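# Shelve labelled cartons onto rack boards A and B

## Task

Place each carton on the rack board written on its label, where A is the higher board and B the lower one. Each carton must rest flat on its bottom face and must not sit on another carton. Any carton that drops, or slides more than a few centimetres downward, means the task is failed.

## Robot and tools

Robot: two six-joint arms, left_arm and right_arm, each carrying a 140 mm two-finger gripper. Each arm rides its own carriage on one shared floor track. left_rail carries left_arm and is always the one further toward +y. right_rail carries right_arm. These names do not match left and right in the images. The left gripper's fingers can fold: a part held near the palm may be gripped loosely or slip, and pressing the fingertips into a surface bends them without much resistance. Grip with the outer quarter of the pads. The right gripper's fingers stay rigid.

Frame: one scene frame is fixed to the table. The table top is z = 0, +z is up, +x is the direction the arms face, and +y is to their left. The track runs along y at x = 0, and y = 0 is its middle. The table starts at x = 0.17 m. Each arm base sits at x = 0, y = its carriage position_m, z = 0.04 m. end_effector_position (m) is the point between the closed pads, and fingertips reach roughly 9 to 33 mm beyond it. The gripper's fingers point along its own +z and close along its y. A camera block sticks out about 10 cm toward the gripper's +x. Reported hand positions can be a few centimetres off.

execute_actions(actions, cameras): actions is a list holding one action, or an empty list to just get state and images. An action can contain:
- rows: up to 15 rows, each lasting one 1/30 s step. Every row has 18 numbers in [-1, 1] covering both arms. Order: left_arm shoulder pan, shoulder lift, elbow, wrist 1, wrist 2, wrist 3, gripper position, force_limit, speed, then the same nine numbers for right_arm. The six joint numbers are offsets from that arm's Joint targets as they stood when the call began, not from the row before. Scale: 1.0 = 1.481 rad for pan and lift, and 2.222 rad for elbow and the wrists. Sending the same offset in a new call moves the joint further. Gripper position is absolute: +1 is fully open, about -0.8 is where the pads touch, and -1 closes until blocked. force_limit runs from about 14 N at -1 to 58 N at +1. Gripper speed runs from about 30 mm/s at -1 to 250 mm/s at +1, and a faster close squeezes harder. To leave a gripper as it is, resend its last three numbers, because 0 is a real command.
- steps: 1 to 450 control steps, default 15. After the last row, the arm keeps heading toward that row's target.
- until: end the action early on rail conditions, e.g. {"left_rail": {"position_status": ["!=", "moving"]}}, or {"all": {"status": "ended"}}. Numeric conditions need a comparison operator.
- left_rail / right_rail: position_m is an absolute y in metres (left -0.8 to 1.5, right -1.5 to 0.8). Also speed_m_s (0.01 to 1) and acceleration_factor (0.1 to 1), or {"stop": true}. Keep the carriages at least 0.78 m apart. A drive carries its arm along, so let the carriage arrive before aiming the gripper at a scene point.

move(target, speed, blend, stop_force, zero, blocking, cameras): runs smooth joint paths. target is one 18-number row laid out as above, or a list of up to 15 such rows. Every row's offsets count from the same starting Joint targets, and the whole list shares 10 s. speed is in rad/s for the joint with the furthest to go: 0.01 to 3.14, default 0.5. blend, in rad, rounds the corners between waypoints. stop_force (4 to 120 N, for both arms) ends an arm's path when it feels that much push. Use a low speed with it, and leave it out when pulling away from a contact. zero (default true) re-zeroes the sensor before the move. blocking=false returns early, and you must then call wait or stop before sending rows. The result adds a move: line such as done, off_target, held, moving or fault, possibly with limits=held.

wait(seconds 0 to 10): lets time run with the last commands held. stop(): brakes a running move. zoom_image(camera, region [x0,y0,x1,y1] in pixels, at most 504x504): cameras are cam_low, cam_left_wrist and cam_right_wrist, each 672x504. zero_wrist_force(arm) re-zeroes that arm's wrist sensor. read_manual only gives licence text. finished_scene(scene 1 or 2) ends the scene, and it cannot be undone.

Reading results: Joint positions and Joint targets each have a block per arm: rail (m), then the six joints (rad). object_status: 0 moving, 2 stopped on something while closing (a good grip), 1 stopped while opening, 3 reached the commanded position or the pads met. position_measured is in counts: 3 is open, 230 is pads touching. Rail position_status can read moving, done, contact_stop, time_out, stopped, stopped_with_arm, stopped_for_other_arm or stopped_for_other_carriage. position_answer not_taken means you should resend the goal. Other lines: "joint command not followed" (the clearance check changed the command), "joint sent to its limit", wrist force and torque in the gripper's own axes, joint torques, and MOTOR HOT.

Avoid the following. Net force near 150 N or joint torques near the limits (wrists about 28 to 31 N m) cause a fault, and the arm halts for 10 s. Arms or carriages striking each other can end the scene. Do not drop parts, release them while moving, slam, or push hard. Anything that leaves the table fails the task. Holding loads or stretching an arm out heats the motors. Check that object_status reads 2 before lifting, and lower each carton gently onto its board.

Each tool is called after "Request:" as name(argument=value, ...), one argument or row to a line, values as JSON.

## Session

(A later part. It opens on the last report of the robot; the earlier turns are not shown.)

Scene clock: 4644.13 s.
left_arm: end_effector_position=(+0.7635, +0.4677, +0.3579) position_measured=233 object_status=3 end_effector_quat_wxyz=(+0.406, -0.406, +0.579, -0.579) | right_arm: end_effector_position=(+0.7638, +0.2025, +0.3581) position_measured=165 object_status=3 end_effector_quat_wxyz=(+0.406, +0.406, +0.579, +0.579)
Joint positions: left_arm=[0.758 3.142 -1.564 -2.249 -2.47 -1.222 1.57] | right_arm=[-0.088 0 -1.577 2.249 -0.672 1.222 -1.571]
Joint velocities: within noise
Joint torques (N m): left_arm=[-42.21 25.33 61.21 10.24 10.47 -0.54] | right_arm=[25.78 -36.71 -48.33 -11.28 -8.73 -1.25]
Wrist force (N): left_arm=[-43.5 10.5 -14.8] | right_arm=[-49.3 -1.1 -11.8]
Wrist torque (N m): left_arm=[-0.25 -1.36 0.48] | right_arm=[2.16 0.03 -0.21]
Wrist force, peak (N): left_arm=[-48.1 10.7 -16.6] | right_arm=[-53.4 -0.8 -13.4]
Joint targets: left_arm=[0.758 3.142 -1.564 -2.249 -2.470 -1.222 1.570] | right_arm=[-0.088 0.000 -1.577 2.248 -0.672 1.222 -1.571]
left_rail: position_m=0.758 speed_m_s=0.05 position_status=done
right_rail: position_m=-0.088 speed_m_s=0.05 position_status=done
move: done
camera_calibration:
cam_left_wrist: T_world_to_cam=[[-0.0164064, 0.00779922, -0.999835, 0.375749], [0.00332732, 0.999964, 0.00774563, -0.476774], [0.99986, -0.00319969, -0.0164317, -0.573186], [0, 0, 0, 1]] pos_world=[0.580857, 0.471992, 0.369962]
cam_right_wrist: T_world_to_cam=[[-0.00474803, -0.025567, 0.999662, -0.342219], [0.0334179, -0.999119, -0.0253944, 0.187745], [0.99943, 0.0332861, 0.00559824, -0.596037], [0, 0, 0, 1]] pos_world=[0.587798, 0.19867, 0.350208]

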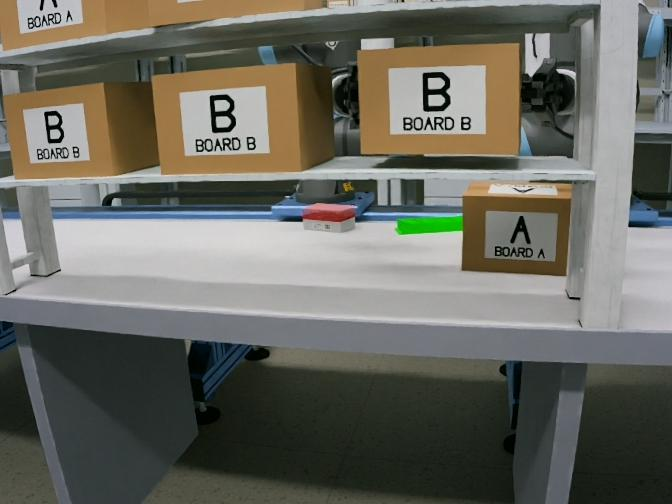

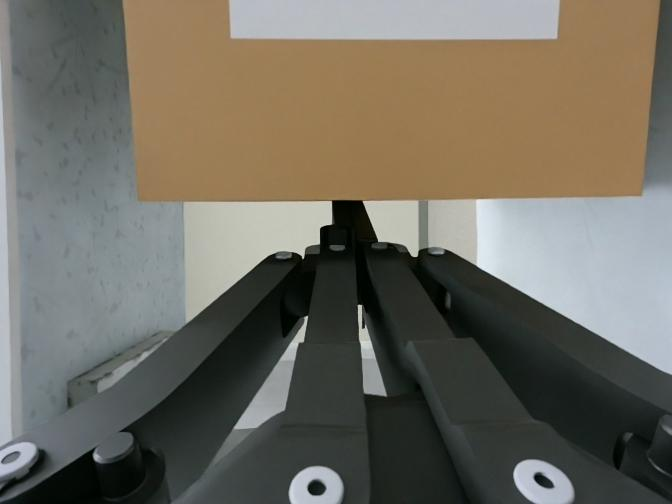

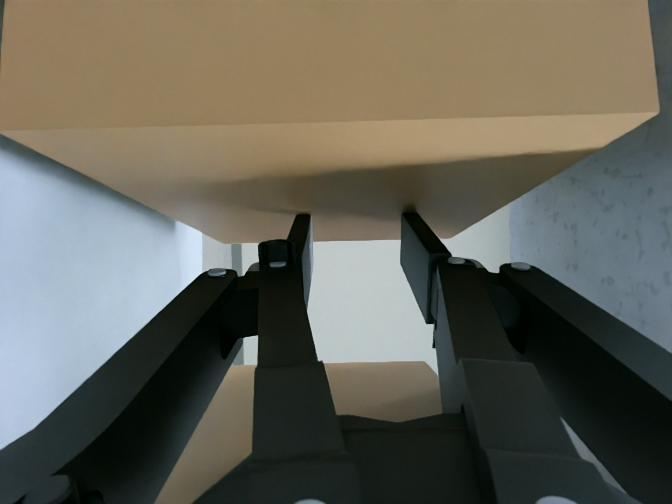

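Request:
move(
  target=[0, -0.025884, -0.011350, 0.028602, 0, 0, -1, 1, 0, 0, 0.025884, 0.011350, -0.028602, 0, 0, -0.286, 1, 0],
  speed=0.02,
  stop_force=8,
  cameras=["cam_low"],
)

Scene clock: 4657.23 s.
left_arm: end_effector_position=(+0.7637, +0.4677, +0.3343) position_measured=233 object_status=3 end_effector_quat_wxyz=(+0.406, -0.406, +0.579, -0.579) | right_arm: end_effector_position=(+0.7640, +0.2025, +0.3343) position_measured=165 object_status=3 end_effector_quat_wxyz=(+0.406, +0.406, +0.579, +0.579)
Joint positions: left_arm=[0.758 3.142 -1.597 -2.27 -2.416 -1.222 1.57] | right_arm=[-0.088 0 -1.544 2.27 -0.726 1.222 -1.571]
Joint velocities: within noise
Joint torques (N m): left_arm=[-48.64 64.37 53.27 1.47 10.41 -1.16] | right_arm=[32.09 -54.32 -41.64 -0.48 -8.73 -1.41]
Wrist force (N): left_arm=[-43.9 4.4 -15.8] | right_arm=[-49.2 6.5 -13.7]
Wrist torque (N m): left_arm=[-0.09 -1.30 0.41] | right_arm=[2.27 0.01 0.01]
Wrist force, peak (N): left_arm=[-44.1 10.7 -14.9] | right_arm=[-49.3 11.4 -15.3]
Joint targets: left_arm=[0.758 3.142 -1.597 -2.270 -2.416 -1.222 1.570] | right_arm=[-0.088 0.000 -1.544 2.270 -0.726 1.222 -1.571]
left_rail: position_m=0.758 speed_m_s=0.05 position_status=done
right_rail: position_m=-0.088 speed_m_s=0.05 position_status=done
move: contact (left_arm, right_arm)
Images, in order (width x height): cam_low 672x504.

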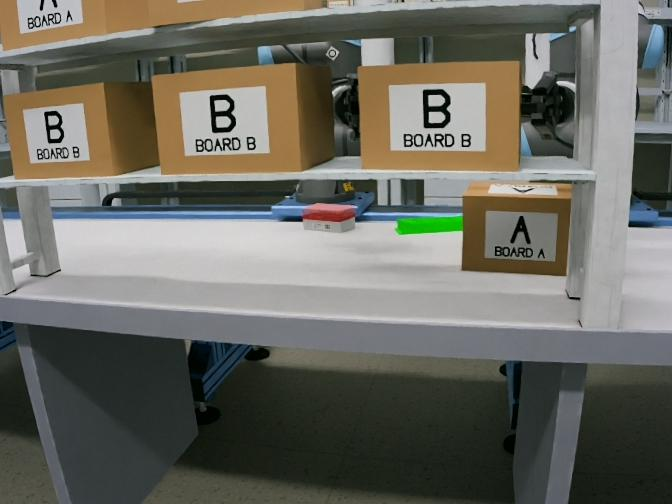

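Request:
execute_actions(
  actions=[
    {"left_rail": {"position_m": 0.7718, "speed_m_s": 0.02, "acceleration_factor": 0.2}, "right_rail": {"position_m": -0.1048, "speed_m_s": 0.02, "acceleration_factor": 0.2}, "steps": 90, "until": {"all": {"status": "ended"}}},
  ],
  cameras=["cam_low", "cam_left_wrist", "cam_right_wrist"],
)

Scene clock: 4670.87 s.
left_arm: end_effector_position=(+0.7638, +0.4816, +0.3343) position_measured=233 object_status=3 end_effector_quat_wxyz=(+0.406, -0.406, +0.579, -0.579) | right_arm: end_effector_position=(+0.7640, +0.1856, +0.3343) position_measured=165 object_status=3 end_effector_quat_wxyz=(+0.406, +0.406, +0.579, +0.579)
Joint positions: left_arm=[0.772 3.142 -1.597 -2.27 -2.416 -1.222 1.57] | right_arm=[-0.105 0 -1.544 2.27 -0.726 1.222 -1.571]
Joint velocities: within noise
Joint torques (N m): left_arm=[10.27 62.22 45.24 5.86 -1.82 -1.08] | right_arm=[-14.49 -53.23 -39.44 -4.98 3.09 -1.12]
Wrist force (N): left_arm=[-0.7 1.9 -0.3] | right_arm=[1.8 8.1 -0.2]
Wrist torque (N m): left_arm=[0.04 0.20 0.37] | right_arm=[2.00 -0.59 0.03]
Wrist force, peak (N): left_arm=[-44.0 4.6 -15.8] | right_arm=[-49.7 6.0 -13.7]
Joint targets: left_arm=[0.772 3.142 -1.597 -2.270 -2.416 -1.222 1.570] | right_arm=[-0.105 0.000 -1.544 2.270 -0.726 1.222 -1.571]
Tool commands: left_gripper/position=-1.0 left_gripper/force_limit=+1.0 left_gripper/speed=+0.0 right_gripper/position=-0.286 right_gripper/force_limit=+1.0 right_gripper/speed=+0.0
left_rail: position_m=0.772 speed_m_s=0.02 position_status=done
right_rail: position_m=-0.105 speed_m_s=0.02 position_status=done
camera_calibration:
cam_left_wrist: T_world_to_cam=[[-0.0161065, 0.00780062, -0.99984, 0.351776], [0.00332499, 0.999964, 0.00774803, -0.49059], [0.999865, -0.00319967, -0.0161319, -0.573937], [0, 0, 0, 1]] pos_world=[0.581157, 0.485992, 0.346262]
cam_right_wrist: T_world_to_cam=[[-0.00484795, -0.0255704, 0.999661, -0.318802], [0.0334205, -0.999119, -0.0253944, 0.170148], [0.99943, 0.0332861, 0.00569825, -0.59557], [0, 0, 0, 1]] pos_world=[0.587998, 0.18167, 0.326409]

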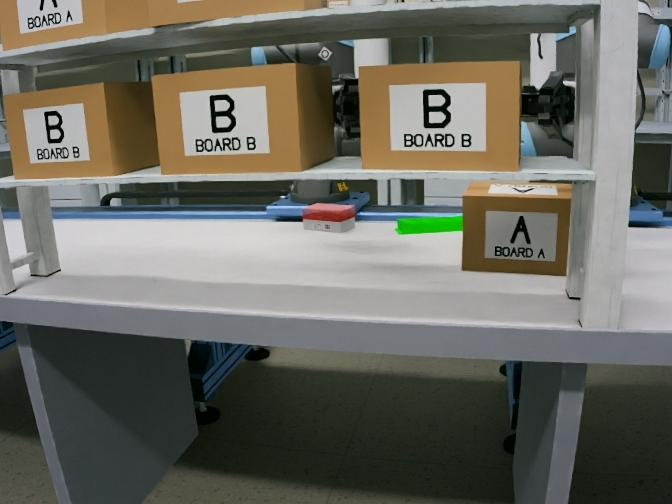

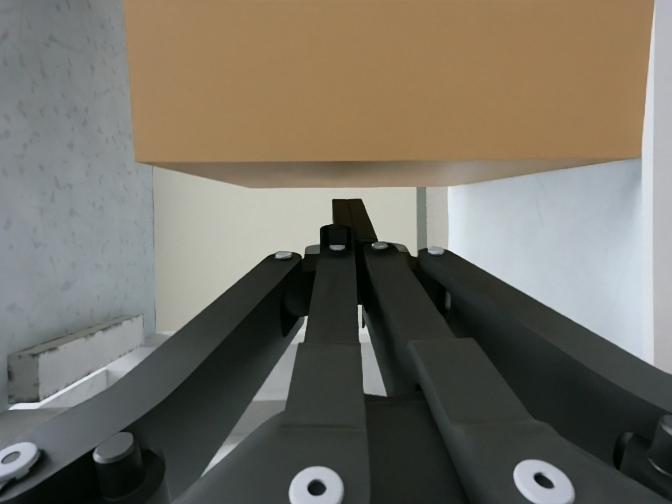

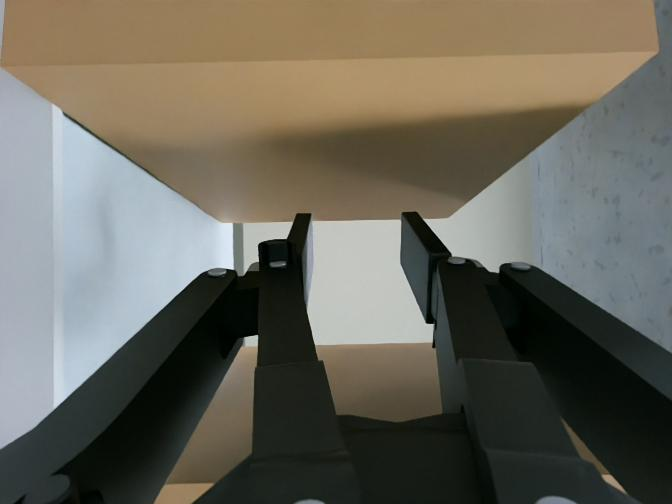

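Request:
move(
  target=[
    [0, 0.100124, -0.058276, -0.008459, 0, 0, -1, 1, 0, 0, -0.100124, 0.058276, 0.008459, 0, 0, -0.286, 1, 0],
    [0, 0.179404, -0.097879, -0.021698, 0, 0, -1, 1, 0, 0, -0.179404, 0.097879, 0.021698, 0, 0, -0.286, 1, 0],
    [0, 0.266785, -0.132605, -0.045211, 0, 0, -1, 1, 0, 0, -0.266785, 0.132605, 0.045211, 0, 0, -0.286, 1, 0],
  ],
  speed=[0.15, 0.2, 0.25],
  blend=0.03,
  cameras=["cam_low", "cam_left_wrist", "cam_right_wrist"],
)

Scene clock: 4698.00 s.
left_arm: end_effector_position=(+0.5627, +0.4816, +0.3380) position_measured=233 object_status=3 end_effector_quat_wxyz=(+0.406, -0.406, +0.579, -0.579) | right_arm: end_effector_position=(+0.5630, +0.1856, +0.3382) position_measured=165 object_status=3 end_effector_quat_wxyz=(+0.406, +0.406, +0.579, +0.579)
Joint positions: left_arm=[0.772 3.142 -1.202 -2.565 -2.516 -1.222 1.57] | right_arm=[-0.105 0 -1.939 2.564 -0.626 1.222 -1.571]
Joint velocities: within noise
Joint torques (N m): left_arm=[9.73 32.95 32.07 -0.53 -1.61 -1.07] | right_arm=[-10 -16.81 -27.81 1.31 3.07 -1.17]
Wrist force (N): left_arm=[-1.0 1.9 -0.3] | right_arm=[2.2 8.3 -0.4]
Wrist torque (N m): left_arm=[0.07 0.27 0.35] | right_arm=[2.07 -0.67 0.04]
Wrist force, peak (N): left_arm=[-0.5 2.1 -1.4] | right_arm=[2.2 8.7 -0.6]
Joint targets: left_arm=[0.772 3.142 -1.201 -2.565 -2.516 -1.222 1.570] | right_arm=[-0.105 0.000 -1.940 2.564 -0.625 1.222 -1.571]
left_rail: position_m=0.772 speed_m_s=0.02 position_status=done
right_rail: position_m=-0.105 speed_m_s=0.02 position_status=done
move: done
camera_calibration:
cam_left_wrist: T_world_to_cam=[[-0.0161065, 0.00780062, -0.99984, 0.352239], [0.00332499, 0.999964, 0.00774803, -0.489851], [0.999865, -0.00319967, -0.0161319, -0.372905], [0, 0, 0, 1]] pos_world=[0.380157, 0.485892, 0.349962]
cam_right_wrist: T_world_to_cam=[[-0.00494782, -0.0255747, 0.999661, -0.323536], [0.033423, -0.999119, -0.0253954, 0.176961], [0.999429, 0.033286, 0.00579824, -0.394739], [0, 0, 0, 1]] pos_world=[0.386998, 0.18167, 0.330209]

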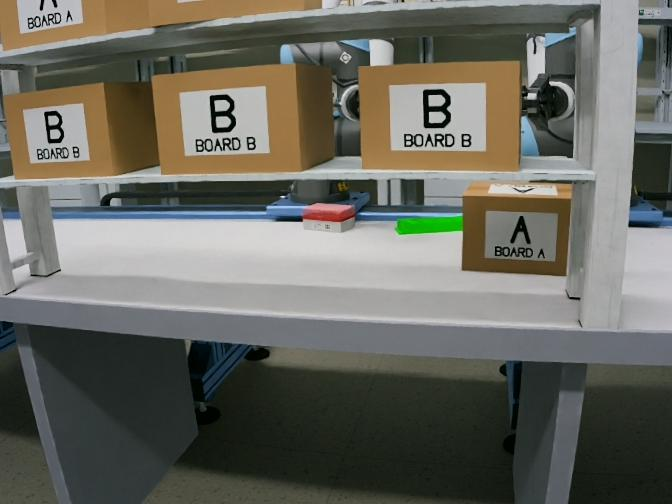

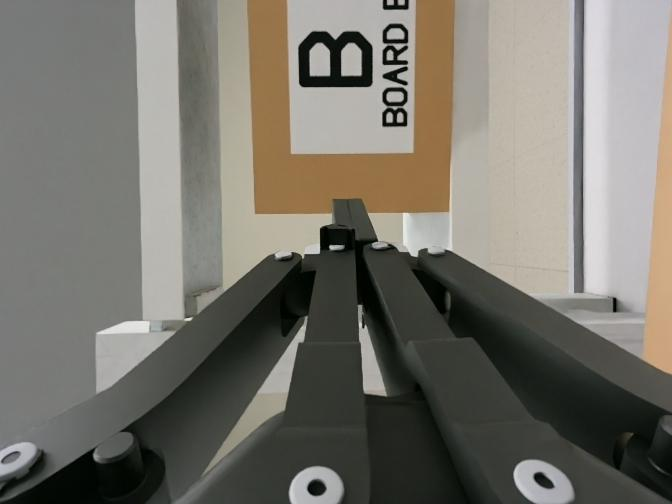

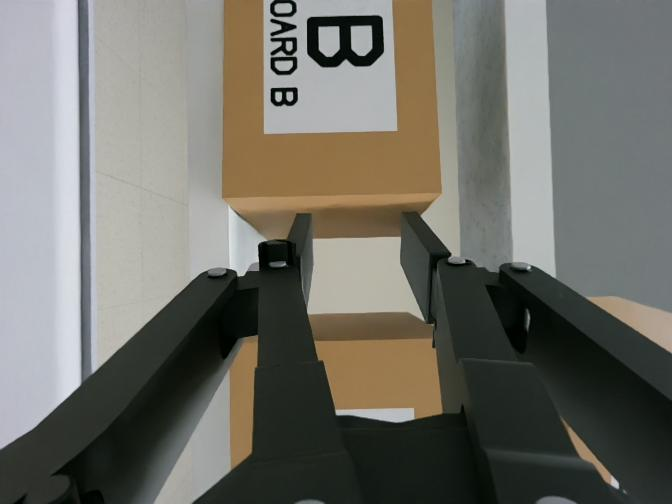

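Request:
execute_actions(
  actions=[
    {"left_rail": {"position_m": 0.965, "speed_m_s": 0.15, "acceleration_factor": 0.4}, "right_rail": {"position_m": 0.0, "speed_m_s": 0.15, "acceleration_factor": 0.4}, "steps": 150, "until": {"all": {"status": "ended"}}},
  ],
  cameras=[],
)

Request:
move(
  target=[
    [0, -0.051115, -0.067282, 0.101351, 0, 0, -1, 1, 0, 0, 0.051115, 0.067282, -0.101351, 0, 0, -0.286, 1, 0],
    [0, -0.167174, -0.119918, 0.231342, 0, 0, -1, 1, 0, 0, 0.167174, 0.119918, -0.231342, 0, 0, -0.286, 1, 0],
  ],
  speed=[0.25, 0.25],
  blend=0.03,
  stop_force=20,
  cameras=["cam_low", "cam_left_wrist", "cam_right_wrist"],
)

Scene clock: 4735.67 s.
left_arm: end_effector_position=(+0.5626, +0.6747, +0.3380) position_measured=233 object_status=3 end_effector_quat_wxyz=(+0.406, -0.406, +0.579, -0.579) end_effector_velocity=(+0.000, +0.001, +0.000) end_effector_angular_velocity=(-0.001, +0.001, +0.000) | right_arm: end_effector_position=(+0.5629, +0.2904, +0.3382) position_measured=165 object_status=3 end_effector_quat_wxyz=(+0.406, +0.406, +0.579, +0.579)
Joint positions: left_arm=[0.965 3.142 -1.201 -2.565 -2.516 -1.222 1.57] | right_arm=[0 0 -1.94 2.564 -0.625 1.222 -1.571]
Joint velocities: left_arm=[0.001 0 -0.001 0 0 0 -0.001] | right_arm=[within noise]
Joint torques (N m): left_arm=[8.39 29.97 40.26 1.2 -1.49 -0.96] | right_arm=[-3.5 -18.26 -36.9 -0.54 2.73 -1.2]
Wrist force (N): left_arm=[-0.8 1.9 0.0] | right_arm=[2.4 7.9 -0.5]
Wrist torque (N m): left_arm=[0.06 0.21 0.35] | right_arm=[2.02 -0.70 0.04]
Wrist force, peak (N): left_arm=[-1.5 2.2 -0.5] | right_arm=[2.5 8.6 -0.2]
Joint targets: left_arm=[0.965 3.142 -1.201 -2.565 -2.516 -1.222 1.570] | right_arm=[0.000 0.000 -1.940 2.564 -0.625 1.222 -1.571]
Tool commands: left_gripper/position=-1.0 left_gripper/force_limit=+1.0 left_gripper/speed=+0.0 right_gripper/position=-0.286 right_gripper/force_limit=+1.0 right_gripper/speed=+0.0
left_rail: position_m=0.965 speed_m_s=0.15 position_status=done
right_rail: position_m=0.000 speed_m_s=0.15 position_status=done
No camera images: "cameras" was empty.

Scene clock: 4738.80 s.
left_arm: end_effector_position=(+0.4851, +0.6747, +0.1901) position_measured=233 object_status=3 end_effector_quat_wxyz=(+0.406, -0.406, +0.579, -0.579) | right_arm: end_effector_position=(+0.4854, +0.2904, +0.1902) position_measured=165 object_status=3 end_effector_quat_wxyz=(+0.406, +0.406, +0.579, +0.579)
Joint positions: left_arm=[0.965 3.142 -1.449 -2.831 -2.002 -1.222 1.57] | right_arm=[0 0 -1.692 2.831 -1.14 1.222 -1.571]
Joint velocities: within noise
Joint torques (N m): left_arm=[11.55 -7.8 12.98 6.27 -1.78 -0.71] | right_arm=[1.9 1.18 -12.57 -7.03 2.69 -1.42]
Wrist force (N): left_arm=[-0.9 1.8 -0.5] | right_arm=[1.3 8.4 -0.3]
Wrist torque (N m): left_arm=[0.00 0.21 0.35] | right_arm=[2.13 -0.47 0.01]
Wrist force, peak (N): left_arm=[-0.7 2.5 -0.7] | right_arm=[2.4 9.7 0.0]
Joint targets: left_arm=[0.965 3.142 -1.449 -2.831 -2.002 -1.222 1.570] | right_arm=[0.000 0.000 -1.692 2.831 -1.140 1.222 -1.571]
left_rail: position_m=0.965 speed_m_s=0.15 position_status=done
right_rail: position_m=0.000 speed_m_s=0.15 position_status=done
move: done
camera_calibration:
cam_left_wrist: T_world_to_cam=[[-0.0161065, 0.00780062, -0.99984, 0.201606], [0.00332499, 0.999964, 0.00774803, -0.68164], [0.999865, -0.00319967, -0.0161319, -0.297083], [0, 0, 0, 1]] pos_world=[0.302557, 0.679092, 0.202062]
cam_right_wrist: T_world_to_cam=[[-0.00494782, -0.0255747, 0.999661, -0.17329], [0.033423, -0.999119, -0.0253954, 0.280504], [0.999429, 0.033286, 0.00579824, -0.319813], [0, 0, 0, 1]] pos_world=[0.309398, 0.28647, 0.182209]

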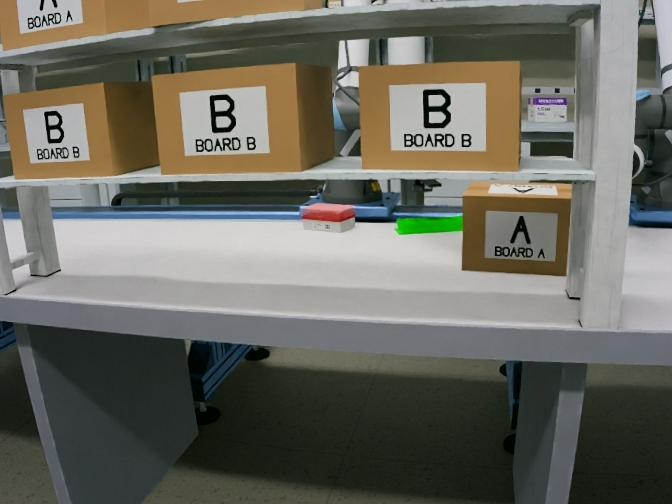

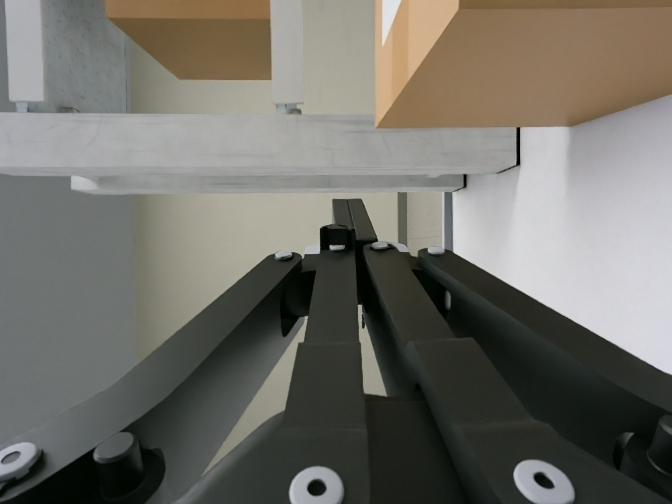

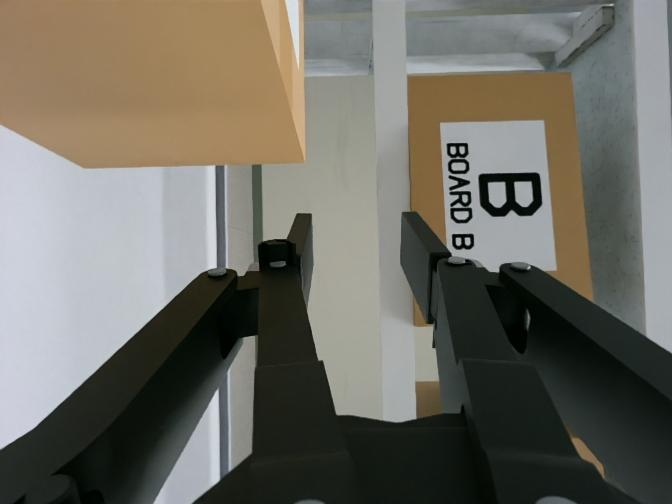

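Request:
move(
  target=[0, -0.275772, -0.006564, 0.190371, 0, 0, -1, 1, 0, 0, 0.275772, 0.006564, -0.190371, 0, 0, -0.286, 1, 0],
  speed=0.2,
  stop_force=15,
  cameras=["cam_low", "cam_left_wrist", "cam_right_wrist"],
)

Scene clock: 4806.47 s.
left_arm: end_effector_position=(+0.4986, +0.6747, +0.1171) position_measured=233 object_status=3 end_effector_quat_wxyz=(+0.406, -0.406, +0.579, -0.579) | right_arm: end_effector_position=(+0.4989, +0.2904, +0.1171) position_measured=165 object_status=3 end_effector_quat_wxyz=(+0.406, +0.406, +0.579, +0.579)
Joint positions: left_arm=[0.965 3.142 -1.858 -2.846 -1.579 -1.222 1.57] | right_arm=[0 0 -1.283 2.845 -1.563 1.222 -1.571]
Joint velocities: within noise
Joint torques (N m): left_arm=[11.64 12.15 -4.91 6.68 -1.68 -0.96] | right_arm=[11.37 -17.42 3.92 -7.24 2.74 -1.21]
Wrist force (N): left_arm=[-0.4 1.9 -0.2] | right_arm=[1.7 8.7 -0.7]
Wrist torque (N m): left_arm=[0.07 0.10 0.36] | right_arm=[2.15 -0.59 0.02]
Wrist force, peak (N): left_arm=[-0.6 2.2 -0.5] | right_arm=[1.5 9.0 -0.2]
Joint targets: left_arm=[0.965 3.142 -1.858 -2.846 -1.579 -1.222 1.570] | right_arm=[0.000 0.000 -1.283 2.845 -1.563 1.222 -1.571]
left_rail: position_m=0.965 speed_m_s=0.15 position_status=done
right_rail: position_m=0.000 speed_m_s=0.15 position_status=done
move: done
camera_calibration:
cam_left_wrist: T_world_to_cam=[[-0.0162065, 0.00780015, -0.999838, 0.128865], [0.00332577, 0.999964, 0.00774723, -0.681119], [0.999863, -0.00319968, -0.0162318, -0.311646], [0, 0, 0, 1]] pos_world=[0.315957, 0.679092, 0.129062]
cam_right_wrist: T_world_to_cam=[[-0.00484793, -0.0255709, 0.999661, -0.100181], [0.0334205, -0.999119, -0.0253949, 0.278197], [0.99943, 0.033286, 0.00569824, -0.332871], [0, 0, 0, 1]] pos_world=[0.322898, 0.28647, 0.109109]

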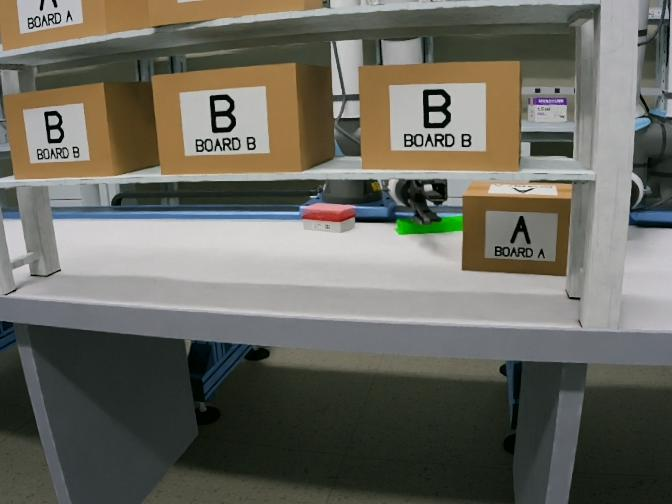

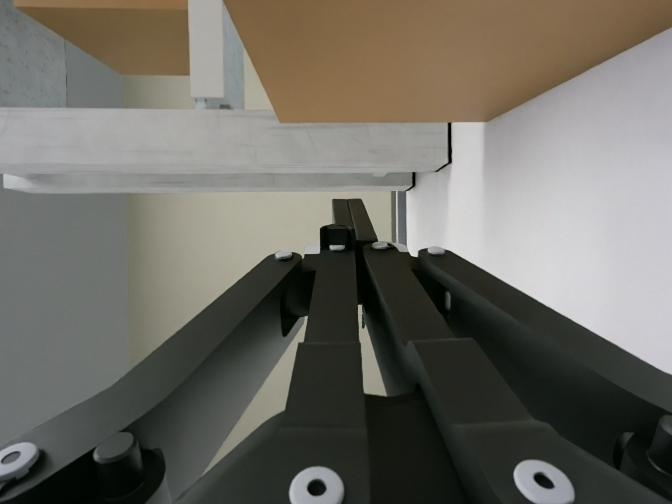

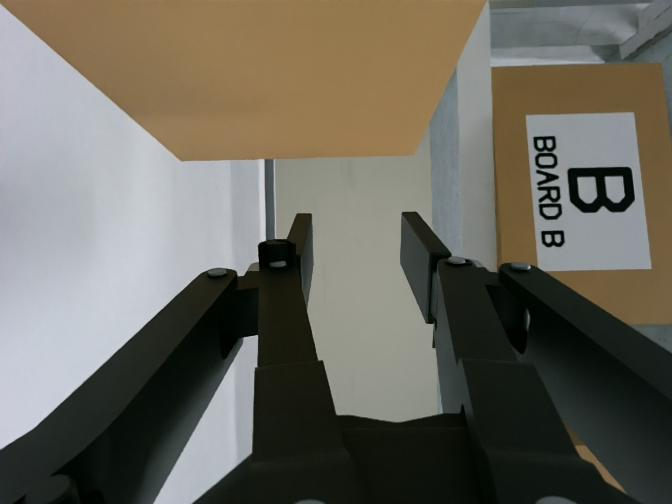

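Request:
execute_actions(
  actions=[
    {"left_rail": {"position_m": 0.924, "speed_m_s": 0.06, "acceleration_factor": 0.3}, "right_rail": {"position_m": 0.036, "speed_m_s": 0.06, "acceleration_factor": 0.3}, "steps": 120, "until": {"all": {"status": "ended"}}},
  ],
  cameras=["cam_left_wrist", "cam_right_wrist"],
)

Scene clock: 4831.40 s.
left_arm: end_effector_position=(+0.4986, +0.6338, +0.1171) position_measured=233 object_status=3 end_effector_quat_wxyz=(+0.406, -0.406, +0.579, -0.579) | right_arm: end_effector_position=(+0.4989, +0.3264, +0.1171) position_measured=165 object_status=3 end_effector_quat_wxyz=(+0.406, +0.406, +0.579, +0.579)
Joint positions: left_arm=[0.924 3.142 -1.858 -2.846 -1.579 -1.222 1.57] | right_arm=[0.036 0 -1.283 2.845 -1.563 1.222 -1.571]
Joint velocities: within noise
Joint torques (N m): left_arm=[7.99 10.66 0.91 5.41 -1.76 -0.92] | right_arm=[9.53 -17.89 -5.01 -6.28 2.75 -1.12]
Wrist force (N): left_arm=[-0.5 1.8 -0.2] | right_arm=[1.4 8.5 -0.5]
Wrist torque (N m): left_arm=[0.03 0.14 0.35] | right_arm=[2.13 -0.51 0.01]
Wrist force, peak (N): left_arm=[-1.6 1.9 -0.7] | right_arm=[1.9 9.0 -0.5]
Joint targets: left_arm=[0.924 3.142 -1.858 -2.846 -1.579 -1.222 1.570] | right_arm=[0.036 0.000 -1.283 2.845 -1.563 1.222 -1.571]
Tool commands: left_gripper/position=-1.0 left_gripper/force_limit=+1.0 left_gripper/speed=+0.0 right_gripper/position=-0.286 right_gripper/force_limit=+1.0 right_gripper/speed=+0.0
left_rail: position_m=0.924 speed_m_s=0.06 position_status=done
right_rail: position_m=0.036 speed_m_s=0.06 position_status=done
camera_calibration:
cam_left_wrist: T_world_to_cam=[[-0.0162065, 0.00780015, -0.999838, 0.129185], [0.00332577, 0.999964, 0.00774723, -0.64012], [0.999863, -0.00319968, -0.0162318, -0.311777], [0, 0, 0, 1]] pos_world=[0.315957, 0.638092, 0.129062]
cam_right_wrist: T_world_to_cam=[[-0.00484793, -0.0255709, 0.999661, -0.0992604], [0.0334205, -0.999119, -0.0253949, 0.314165], [0.99943, 0.033286, 0.00569824, -0.33407], [0, 0, 0, 1]] pos_world=[0.322898, 0.32247, 0.109109]
Images, in order (width x height): cam_left_wrist 672x504, cam_right_wrist 672x504.

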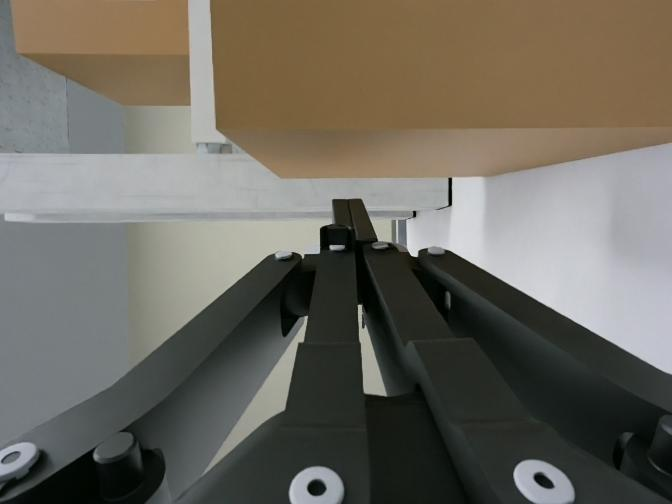

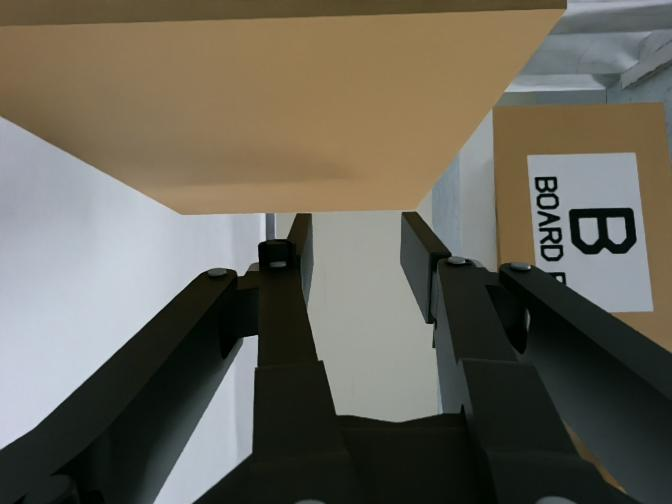

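Request:
execute_actions(
  actions=[
    {"left_rail": {"position_m": 0.9105, "speed_m_s": 0.03, "acceleration_factor": 0.2}, "right_rail": {"position_m": 0.0505, "speed_m_s": 0.03, "acceleration_factor": 0.2}, "steps": 90, "until": {"all": {"status": "ended"}}},
  ],
  cameras=[],
)

Request:
execute_actions(
  actions=[
    {"left_rail": {"position_m": 0.9080, "speed_m_s": 0.02, "acceleration_factor": 0.2}, "right_rail": {"position_m": 0.0530, "speed_m_s": 0.02, "acceleration_factor": 0.2}, "steps": 60, "until": {"all": {"status": "ended"}}},
  ],
  cameras=[],
)

Request:
execute_actions(
  actions=[
    {"left_rail": {"position_m": 0.9065, "speed_m_s": 0.02, "acceleration_factor": 0.2}, "right_rail": {"position_m": 0.0545, "speed_m_s": 0.02, "acceleration_factor": 0.2}, "steps": 60, "until": {"all": {"status": "ended"}}},
  ],
  cameras=[],
)

Scene clock: 4860.47 s.
left_arm: end_effector_position=(+0.4986, +0.6203, +0.1171) position_measured=233 object_status=3 end_effector_quat_wxyz=(+0.406, -0.406, +0.579, -0.579) | right_arm: end_effector_position=(+0.4989, +0.3409, +0.1171) position_measured=165 object_status=3 end_effector_quat_wxyz=(+0.406, +0.406, +0.579, +0.579)
Joint positions: left_arm=[0.911 3.142 -1.858 -2.846 -1.579 -1.222 1.57] | right_arm=[0.05 0 -1.283 2.845 -1.563 1.222 -1.571]
Joint velocities: within noise
Joint torques (N m): left_arm=[12.16 12.28 8.88 4.46 -1.71 -1.1] | right_arm=[9.97 -19.16 -9.11 -5.35 2.62 -1.06]
Wrist force (N): left_arm=[-0.7 1.6 -0.3] | right_arm=[1.4 8.6 -0.7]
Wrist torque (N m): left_arm=[-0.01 0.19 0.35] | right_arm=[2.16 -0.52 0.01]
Wrist force, peak (N): left_arm=[-0.7 2.1 -0.4] | right_arm=[1.7 9.0 -0.6]
Joint targets: left_arm=[0.911 3.142 -1.858 -2.846 -1.579 -1.222 1.570] | right_arm=[0.050 0.000 -1.283 2.845 -1.563 1.222 -1.571]
Tool commands: left_gripper/position=-1.0 left_gripper/force_limit=+1.0 left_gripper/speed=+0.0 right_gripper/position=-0.286 right_gripper/force_limit=+1.0 right_gripper/speed=+0.0
left_rail: position_m=0.911 speed_m_s=0.03 position_status=done
right_rail: position_m=0.050 speed_m_s=0.03 position_status=done
No camera images: "cameras" was empty.

Scene clock: 4860.97 s.
left_arm: end_effector_position=(+0.4986, +0.6177, +0.1171) position_measured=233 object_status=3 end_effector_quat_wxyz=(+0.406, -0.406, +0.579, -0.579) | right_arm: end_effector_position=(+0.4989, +0.3434, +0.1171) position_measured=165 object_status=3 end_effector_quat_wxyz=(+0.406, +0.406, +0.579, +0.579)
Joint positions: left_arm=[0.908 3.142 -1.858 -2.846 -1.579 -1.222 1.57] | right_arm=[0.053 0 -1.283 2.845 -1.563 1.222 -1.571]
Joint velocities: within noise
Joint torques (N m): left_arm=[9.34 12.08 10.35 4.3 -1.52 -0.89] | right_arm=[10.03 -20.38 -9.23 -5.21 2.59 -1.35]
Wrist force (N): left_arm=[-0.7 1.6 -0.5] | right_arm=[0.6 8.5 -0.7]
Wrist torque (N m): left_arm=[-0.03 0.18 0.35] | right_arm=[2.15 -0.55 0.00]
Wrist force, peak (N): left_arm=[-0.9 1.9 -0.5] | right_arm=[0.8 9.1 -0.7]
Joint targets: left_arm=[0.908 3.142 -1.858 -2.846 -1.579 -1.222 1.570] | right_arm=[0.053 0.000 -1.283 2.845 -1.563 1.222 -1.571]
Tool commands: left_gripper/position=-1.0 left_gripper/force_limit=+1.0 left_gripper/speed=+0.0 right_gripper/position=-0.286 right_gripper/force_limit=+1.0 right_gripper/speed=+0.0
left_rail: position_m=0.908 speed_m_s=0.02 position_status=done
right_rail: position_m=0.053 speed_m_s=0.02 position_status=done
No camera images: "cameras" was empty.

Scene clock: 4861.40 s.
left_arm: end_effector_position=(+0.4986, +0.6163, +0.1171) position_measured=233 object_status=3 end_effector_quat_wxyz=(+0.406, -0.406, +0.579, -0.579) | right_arm: end_effector_position=(+0.4989, +0.3448, +0.1171) position_measured=165 object_status=3 end_effector_quat_wxyz=(+0.406, +0.406, +0.579, +0.579)
Joint positions: left_arm=[0.907 3.142 -1.858 -2.846 -1.579 -1.222 1.57] | right_arm=[0.054 0 -1.283 2.845 -1.563 1.222 -1.571]
Joint velocities: within noise
Joint torques (N m): left_arm=[8.17 11.78 11.28 4.19 -0.54 -0.93] | right_arm=[9.46 -19.51 -8.7 -5.02 -1.13 -1.16]
Wrist force (N): left_arm=[-5.3 0.7 -5.0] | right_arm=[-10.0 10.1 -8.3]
Wrist torque (N m): left_arm=[0.02 0.01 0.35] | right_arm=[2.26 -0.78 -0.08]
Wrist force, peak (N): left_arm=[-5.3 1.3 -5.2] | right_arm=[-10.0 10.1 -8.3]
Joint targets: left_arm=[0.907 3.142 -1.858 -2.846 -1.579 -1.222 1.570] | right_arm=[0.055 0.000 -1.283 2.845 -1.563 1.222 -1.571]
Tool commands: left_gripper/position=-1.0 left_gripper/force_limit=+1.0 left_gripper/speed=+0.0 right_gripper/position=-0.286 right_gripper/force_limit=+1.0 right_gripper/speed=+0.0
left_rail: position_m=0.907 speed_m_s=0.02 position_status=done
right_rail: position_m=0.054 position_m_goal=0.055 speed_m_s=0.02 position_status=done
No camera images: "cameras" was empty.

Request:
execute_actions(
  actions=[
    {"left_rail": {"position_m": 0.9040, "speed_m_s": 0.02, "acceleration_factor": 0.2}, "right_rail": {"position_m": 0.0560, "speed_m_s": 0.02, "acceleration_factor": 0.2}, "steps": 60, "until": {"all": {"status": "ended"}}},
  ],
  cameras=[],
)

Scene clock: 4868.83 s.
left_arm: end_effector_position=(+0.4986, +0.6139, +0.1171) position_measured=233 object_status=3 end_effector_quat_wxyz=(+0.406, -0.406, +0.579, -0.579) | right_arm: end_effector_position=(+0.4989, +0.3464, +0.1171) position_measured=165 object_status=3 end_effector_quat_wxyz=(+0.406, +0.406, +0.579, +0.579)
Joint positions: left_arm=[0.904 3.142 -1.858 -2.846 -1.579 -1.222 1.57] | right_arm=[0.056 0 -1.283 2.845 -1.563 1.222 -1.571]
Joint velocities: within noise
Joint torques (N m): left_arm=[-15.64 10.49 16.38 3.3 9.04 -0.81] | right_arm=[10.12 -19.73 -7.95 -4.15 -7.91 -1.01]
Wrist force (N): left_arm=[-37.7 -0.7 -16.1] | right_arm=[-29.4 10.5 -13.7]
Wrist torque (N m): left_arm=[0.05 -1.14 0.34] | right_arm=[2.19 -1.22 -0.11]
Wrist force, peak (N): left_arm=[-37.7 0.5 -16.1] | right_arm=[-29.4 10.5 -13.7]
Joint targets: left_arm=[0.904 3.142 -1.858 -2.846 -1.579 -1.222 1.570] | right_arm=[0.056 0.000 -1.283 2.845 -1.563 1.222 -1.571]
Tool commands: left_gripper/position=-1.0 left_gripper/force_limit=+1.0 left_gripper/speed=+0.0 right_gripper/position=-0.286 right_gripper/force_limit=+1.0 right_gripper/speed=+0.0
left_rail: position_m=0.904 speed_m_s=0.02 position_status=done
right_rail: position_m=0.056 speed_m_s=0.02 position_status=done
No camera images: "cameras" was empty.

Request:
execute_actions(
  actions=[
    {"left_rail": {"position_m": 0.9033, "speed_m_s": 0.02, "acceleration_factor": 0.2}, "right_rail": {"position_m": 0.0573, "speed_m_s": 0.02, "acceleration_factor": 0.2}, "steps": 60, "until": {"all": {"status": "ended"}}},
  ],
  cameras=[],
)

Scene clock: 4876.80 s.
left_arm: end_effector_position=(+0.4986, +0.6130, +0.1171) position_measured=233 object_status=3 end_effector_quat_wxyz=(+0.406, -0.406, +0.579, -0.579) | right_arm: end_effector_position=(+0.4989, +0.3477, +0.1171) position_measured=165 object_status=3 end_effector_quat_wxyz=(+0.406, +0.406, +0.579, +0.579)
Joint positions: left_arm=[0.903 3.142 -1.858 -2.846 -1.579 -1.222 1.57] | right_arm=[0.057 0 -1.283 2.845 -1.563 1.222 -1.571]
Joint velocities: within noise
Joint torques (N m): left_arm=[-34.22 12.76 9.9 2.06 20.48 -0.81] | right_arm=[10.15 -21.4 -7.31 -3.38 -7.67 -1.06]
Wrist force (N): left_arm=[-48.2 -0.3 -20.4] | right_arm=[-48.1 11.3 -24.2]
Wrist torque (N m): left_arm=[0.11 -1.46 0.33] | right_arm=[2.15 -1.55 -0.12]
Wrist force, peak (N): left_arm=[-48.1 -1.2 -20.4] | right_arm=[-48.1 11.3 -24.2]
Joint targets: left_arm=[0.903 3.142 -1.858 -2.846 -1.579 -1.222 1.570] | right_arm=[0.057 0.000 -1.283 2.845 -1.563 1.222 -1.571]
Tool commands: left_gripper/position=-1.0 left_gripper/force_limit=+1.0 left_gripper/speed=+0.0 right_gripper/position=-0.286 right_gripper/force_limit=+1.0 right_gripper/speed=+0.0
left_rail: position_m=0.903 speed_m_s=0.02 position_status=done
right_rail: position_m=0.057 speed_m_s=0.02 position_status=done
No camera images: "cameras" was empty.

Request:
move(
  target=[
    [0, 0.240662, 0.024165, -0.184570, 0, 0, -1, 1, 0, 0, -0.240662, -0.024165, 0.184570, 0, 0, -0.286, 1, 0],
    [0, 0.391831, 0.059201, -0.320362, 0, 0, -1, 1, 0, 0, -0.391831, -0.059201, 0.320362, 0, 0, -0.286, 1, 0],
    [0, 0.531861, 0.119493, -0.473987, 0, 0, -1, 1, 0, 0, -0.531861, -0.119493, 0.473987, 0, 0, -0.286, 1, 0],
  ],
  speed=[0.12, 0.18, 0.18],
  blend=0.03,
  cameras=["cam_low"],
)

Scene clock: 4896.80 s.
left_arm: end_effector_position=(+0.5252, +0.6130, +0.3600) position_measured=233 object_status=3 end_effector_quat_wxyz=(+0.406, -0.406, +0.579, -0.579) | right_arm: end_effector_position=(+0.5254, +0.3477, +0.3602) position_measured=165 object_status=3 end_effector_quat_wxyz=(+0.406, +0.406, +0.579, +0.579)
Joint positions: left_arm=[0.903 3.142 -1.07 -2.581 -2.632 -1.222 1.57] | right_arm=[0.057 0 -2.071 2.58 -0.51 1.222 -1.571]
Joint velocities: within noise
Joint torques (N m): left_arm=[-32.94 26.2 63.79 2.16 20.54 -0.66] | right_arm=[31 -15.62 -54.92 -1.43 -18.66 -0.91]
Wrist force (N): left_arm=[-47.7 8.0 -16.8] | right_arm=[-45.6 -0.4 -16.0]
Wrist torque (N m): left_arm=[-0.09 -1.41 0.46] | right_arm=[2.20 -1.72 -0.38]
Wrist force, peak (N): left_arm=[-48.8 -0.6 -20.9] | right_arm=[-48.6 12.4 -25.2]
Joint targets: left_arm=[0.903 3.142 -1.070 -2.581 -2.633 -1.222 1.570] | right_arm=[0.057 0.000 -2.071 2.580 -0.509 1.222 -1.571]
left_rail: position_m=0.903 speed_m_s=0.02 position_status=done
right_rail: position_m=0.057 speed_m_s=0.02 position_status=done
move: done
Images, in order (width x height): cam_low 672x504.

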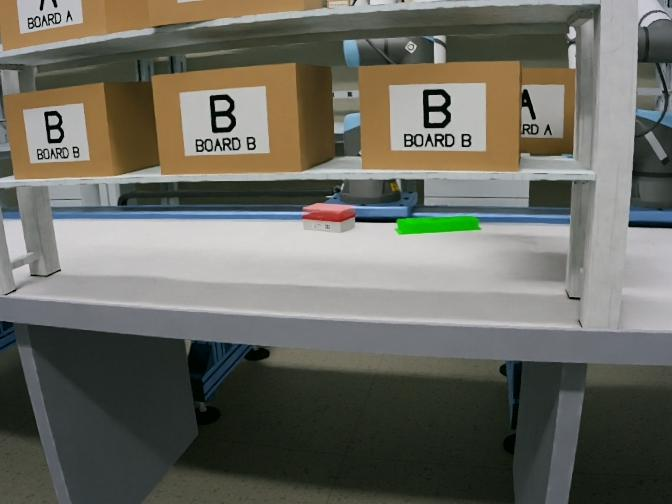

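Request:
move(
  target=[
    [0, 0.083239, 0.095810, -0.151290, 0, 0, -1, 1, 0, 0, -0.083239, -0.095810, 0.151290, 0, 0, -0.286, 1, 0],
    [0, 0.092964, 0.197776, -0.259738, 0, 0, -1, 1, 0, 0, -0.092964, -0.197776, 0.259738, 0, 0, -0.286, 1, 0],
  ],
  speed=[0.18, 0.16],
  blend=0.03,
  cameras=["cam_low"],
)

Scene clock: 4906.83 s.
left_arm: end_effector_position=(+0.5252, +0.6130, +0.6319) position_measured=233 object_status=3 end_effector_quat_wxyz=(+0.406, -0.406, +0.579, -0.579) | right_arm: end_effector_position=(+0.5254, +0.3477, +0.6322) position_measured=165 object_status=3 end_effector_quat_wxyz=(+0.406, +0.406, +0.579, +0.579)
Joint positions: left_arm=[0.903 3.142 -0.932 -2.141 -3.209 -1.222 1.57] | right_arm=[0.057 0 -2.209 2.141 0.068 1.222 -1.571]
Joint velocities: within noise
Joint torques (N m): left_arm=[-33.13 21.09 71.71 1.58 20.33 -0.34] | right_arm=[36.41 -10.27 -58.8 -1.17 -25.12 -0.87]
Wrist force (N): left_arm=[-48.6 7.6 -17.0] | right_arm=[-46.4 -0.2 -16.7]
Wrist torque (N m): left_arm=[-0.17 -1.44 0.44] | right_arm=[2.21 -1.77 -0.45]
Wrist force, peak (N): left_arm=[-48.8 8.3 -17.1] | right_arm=[-46.8 0.3 -16.8]
Joint targets: left_arm=[0.903 3.142 -0.932 -2.141 -3.210 -1.222 1.570] | right_arm=[0.057 0.000 -2.209 2.141 0.068 1.222 -1.571]
left_rail: position_m=0.903 speed_m_s=0.02 position_status=done
right_rail: position_m=0.057 speed_m_s=0.02 position_status=done
move: done
Images, in order (width x height): cam_low 672x504.

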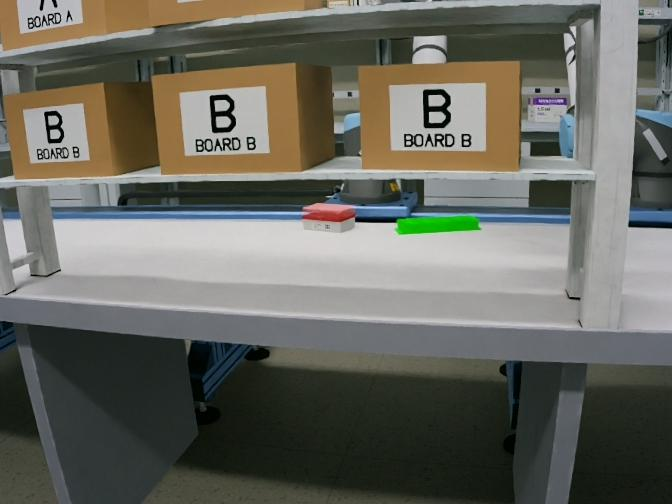

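Request:
execute_actions(
  actions=[
    {"left_rail": {"position_m": 0.7626, "speed_m_s": 0.05, "acceleration_factor": 0.2}, "right_rail": {"position_m": -0.0834, "speed_m_s": 0.05, "acceleration_factor": 0.2}, "steps": 200, "until": {"all": {"status": "ended"}}},
  ],
  cameras=["cam_left_wrist", "cam_right_wrist"],
)

Scene clock: 4917.70 s.
left_arm: end_effector_position=(+0.5252, +0.4724, +0.6320) position_measured=233 object_status=3 end_effector_quat_wxyz=(+0.406, -0.406, +0.579, -0.579) | right_arm: end_effector_position=(+0.5254, +0.2070, +0.6323) position_measured=165 object_status=3 end_effector_quat_wxyz=(+0.406, +0.406, +0.579, +0.579)
Joint positions: left_arm=[0.763 3.142 -0.932 -2.141 -3.21 -1.222 1.57] | right_arm=[-0.083 0 -2.209 2.141 0.068 1.222 -1.571]
Joint velocities: within noise
Joint torques (N m): left_arm=[-32.05 20.44 59.96 3 19.92 -0.85] | right_arm=[37 -9 -49.25 -3.14 -25.23 -0.65]
Wrist force (N): left_arm=[-48.0 7.6 -16.8] | right_arm=[-45.9 -0.2 -16.4]
Wrist torque (N m): left_arm=[-0.20 -1.39 0.45] | right_arm=[2.24 -1.73 -0.45]
Wrist force, peak (N): left_arm=[-50.9 8.5 -17.5] | right_arm=[-47.2 -0.5 -17.1]
Joint targets: left_arm=[0.763 3.142 -0.932 -2.141 -3.210 -1.222 1.570] | right_arm=[-0.083 0.000 -2.209 2.141 0.068 1.222 -1.571]
Tool commands: left_gripper/position=-1.0 left_gripper/force_limit=+1.0 left_gripper/speed=+0.0 right_gripper/position=-0.286 right_gripper/force_limit=+1.0 right_gripper/speed=+0.0
left_rail: position_m=0.763 speed_m_s=0.05 position_status=done
right_rail: position_m=-0.083 speed_m_s=0.05 position_status=done
camera_calibration:
cam_left_wrist: T_world_to_cam=[[-0.0160066, 0.00780109, -0.999841, 0.645625], [0.00332422, 0.999964, 0.00774883, -0.482804], [0.999866, -0.00319966, -0.0160319, -0.330661], [0, 0, 0, 1]] pos_world=[0.342556, 0.476692, 0.643962]
cam_right_wrist: T_world_to_cam=[[-0.00504772, -0.0255786, 0.99966, -0.617137], [0.0334256, -0.999119, -0.0253959, 0.207167], [0.999428, 0.033286, 0.00589825, -0.359643], [0, 0, 0, 1]] pos_world=[0.349398, 0.20317, 0.62431]
Images, in order (width x height): cam_left_wrist 672x504, cam_right_wrist 672x504.

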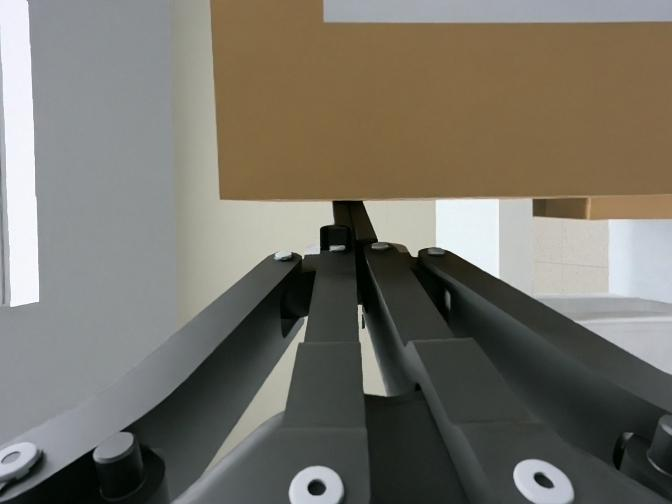

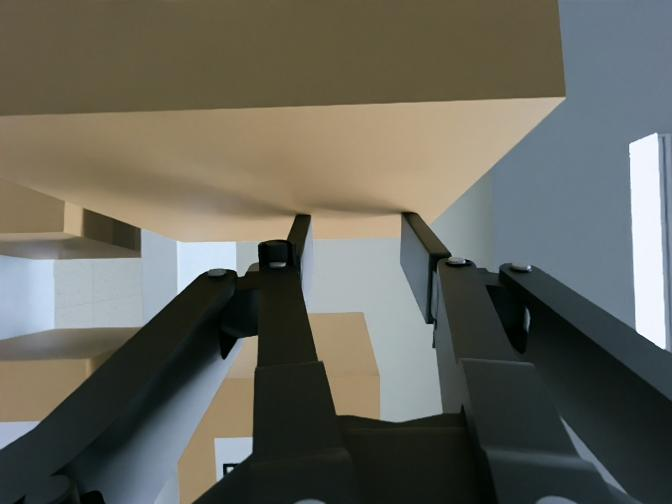

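Request:
move(
  target=[
    [0, -0.096392, 0.027250, 0.036996, 0, 0, -1, 1, 0, 0, 0.096392, -0.027250, -0.036996, 0, 0, -0.286, 1, 0],
    [0, -0.195186, 0.064133, 0.065962, 0, 0, -1, 1, 0, 0, 0.195186, -0.064133, -0.065962, 0, 0, -0.286, 1, 0],
  ],
  speed=[0.1, 0.1],
  blend=0.02,
  cameras=["cam_low", "cam_left_wrist", "cam_right_wrist"],
)

Scene clock: 4945.27 s.
left_arm: end_effector_position=(+0.6801, +0.4724, +0.6320) position_measured=233 object_status=3 end_effector_quat_wxyz=(+0.406, -0.406, +0.579, -0.579) | right_arm: end_effector_position=(+0.6804, +0.2070, +0.6322) position_measured=165 object_status=3 end_effector_quat_wxyz=(+0.406, +0.406, +0.579, +0.579)
Joint positions: left_arm=[0.763 3.142 -1.221 -1.999 -3.063 -1.222 1.57] | right_arm=[-0.083 0 -1.92 1.998 -0.079 1.222 -1.571]
Joint velocities: within noise
Joint torques (N m): left_arm=[-31.86 6.13 69.96 10.01 20.37 -0.89] | right_arm=[35.75 -15.45 -60.45 -11.09 -23.12 -0.93]
Wrist force (N): left_arm=[-43.3 8.2 -15.1] | right_arm=[-40.8 -0.2 -15.6]
Wrist torque (N m): left_arm=[-0.04 -1.28 0.46] | right_arm=[2.19 -1.74 -0.40]
Wrist force, peak (N): left_arm=[-48.2 8.7 -16.7] | right_arm=[-46.1 -1.8 -16.4]
Joint targets: left_arm=[0.763 3.142 -1.221 -1.999 -3.063 -1.222 1.570] | right_arm=[-0.083 0.000 -1.920 1.998 -0.079 1.222 -1.571]
left_rail: position_m=0.763 speed_m_s=0.05 position_status=done
right_rail: position_m=-0.083 speed_m_s=0.05 position_status=done
move: done
camera_calibration:
cam_left_wrist: T_world_to_cam=[[-0.0161065, 0.00780062, -0.99984, 0.648152], [0.00332499, 0.999964, 0.00774803, -0.483419], [0.999865, -0.00319967, -0.0161319, -0.485475], [0, 0, 0, 1]] pos_world=[0.497457, 0.476792, 0.643962]
cam_right_wrist: T_world_to_cam=[[-0.00494782, -0.0255747, 0.999661, -0.616308], [0.033423, -0.999119, -0.0253954, 0.201884], [0.999429, 0.033286, 0.00579824, -0.514489], [0, 0, 0, 1]] pos_world=[0.504398, 0.20307, 0.624209]

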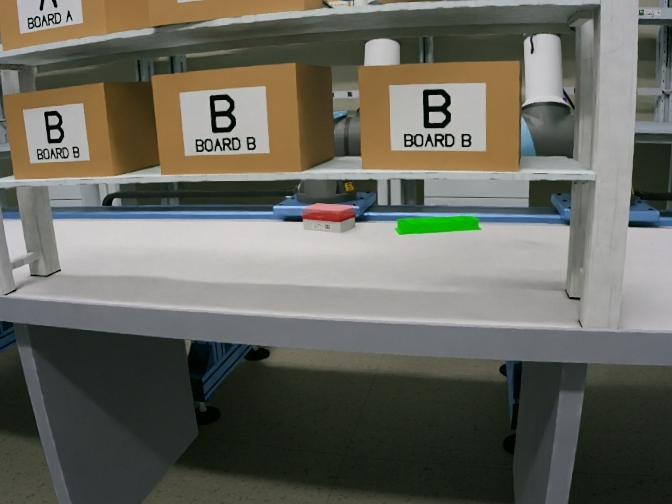

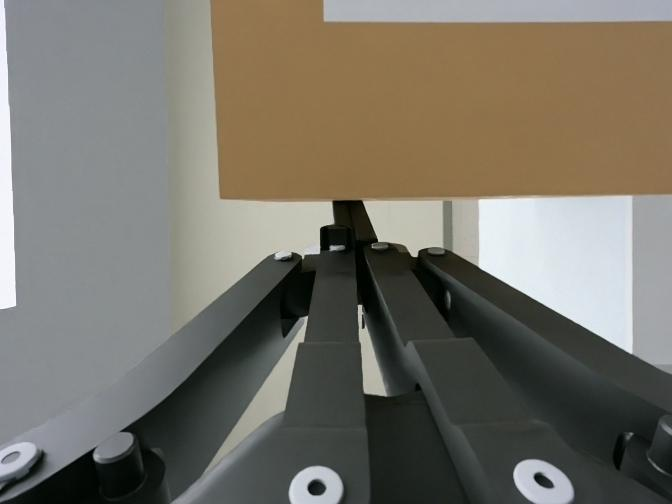

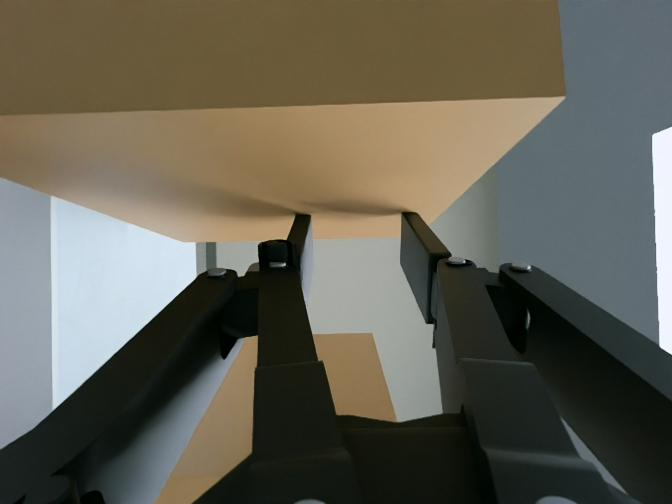

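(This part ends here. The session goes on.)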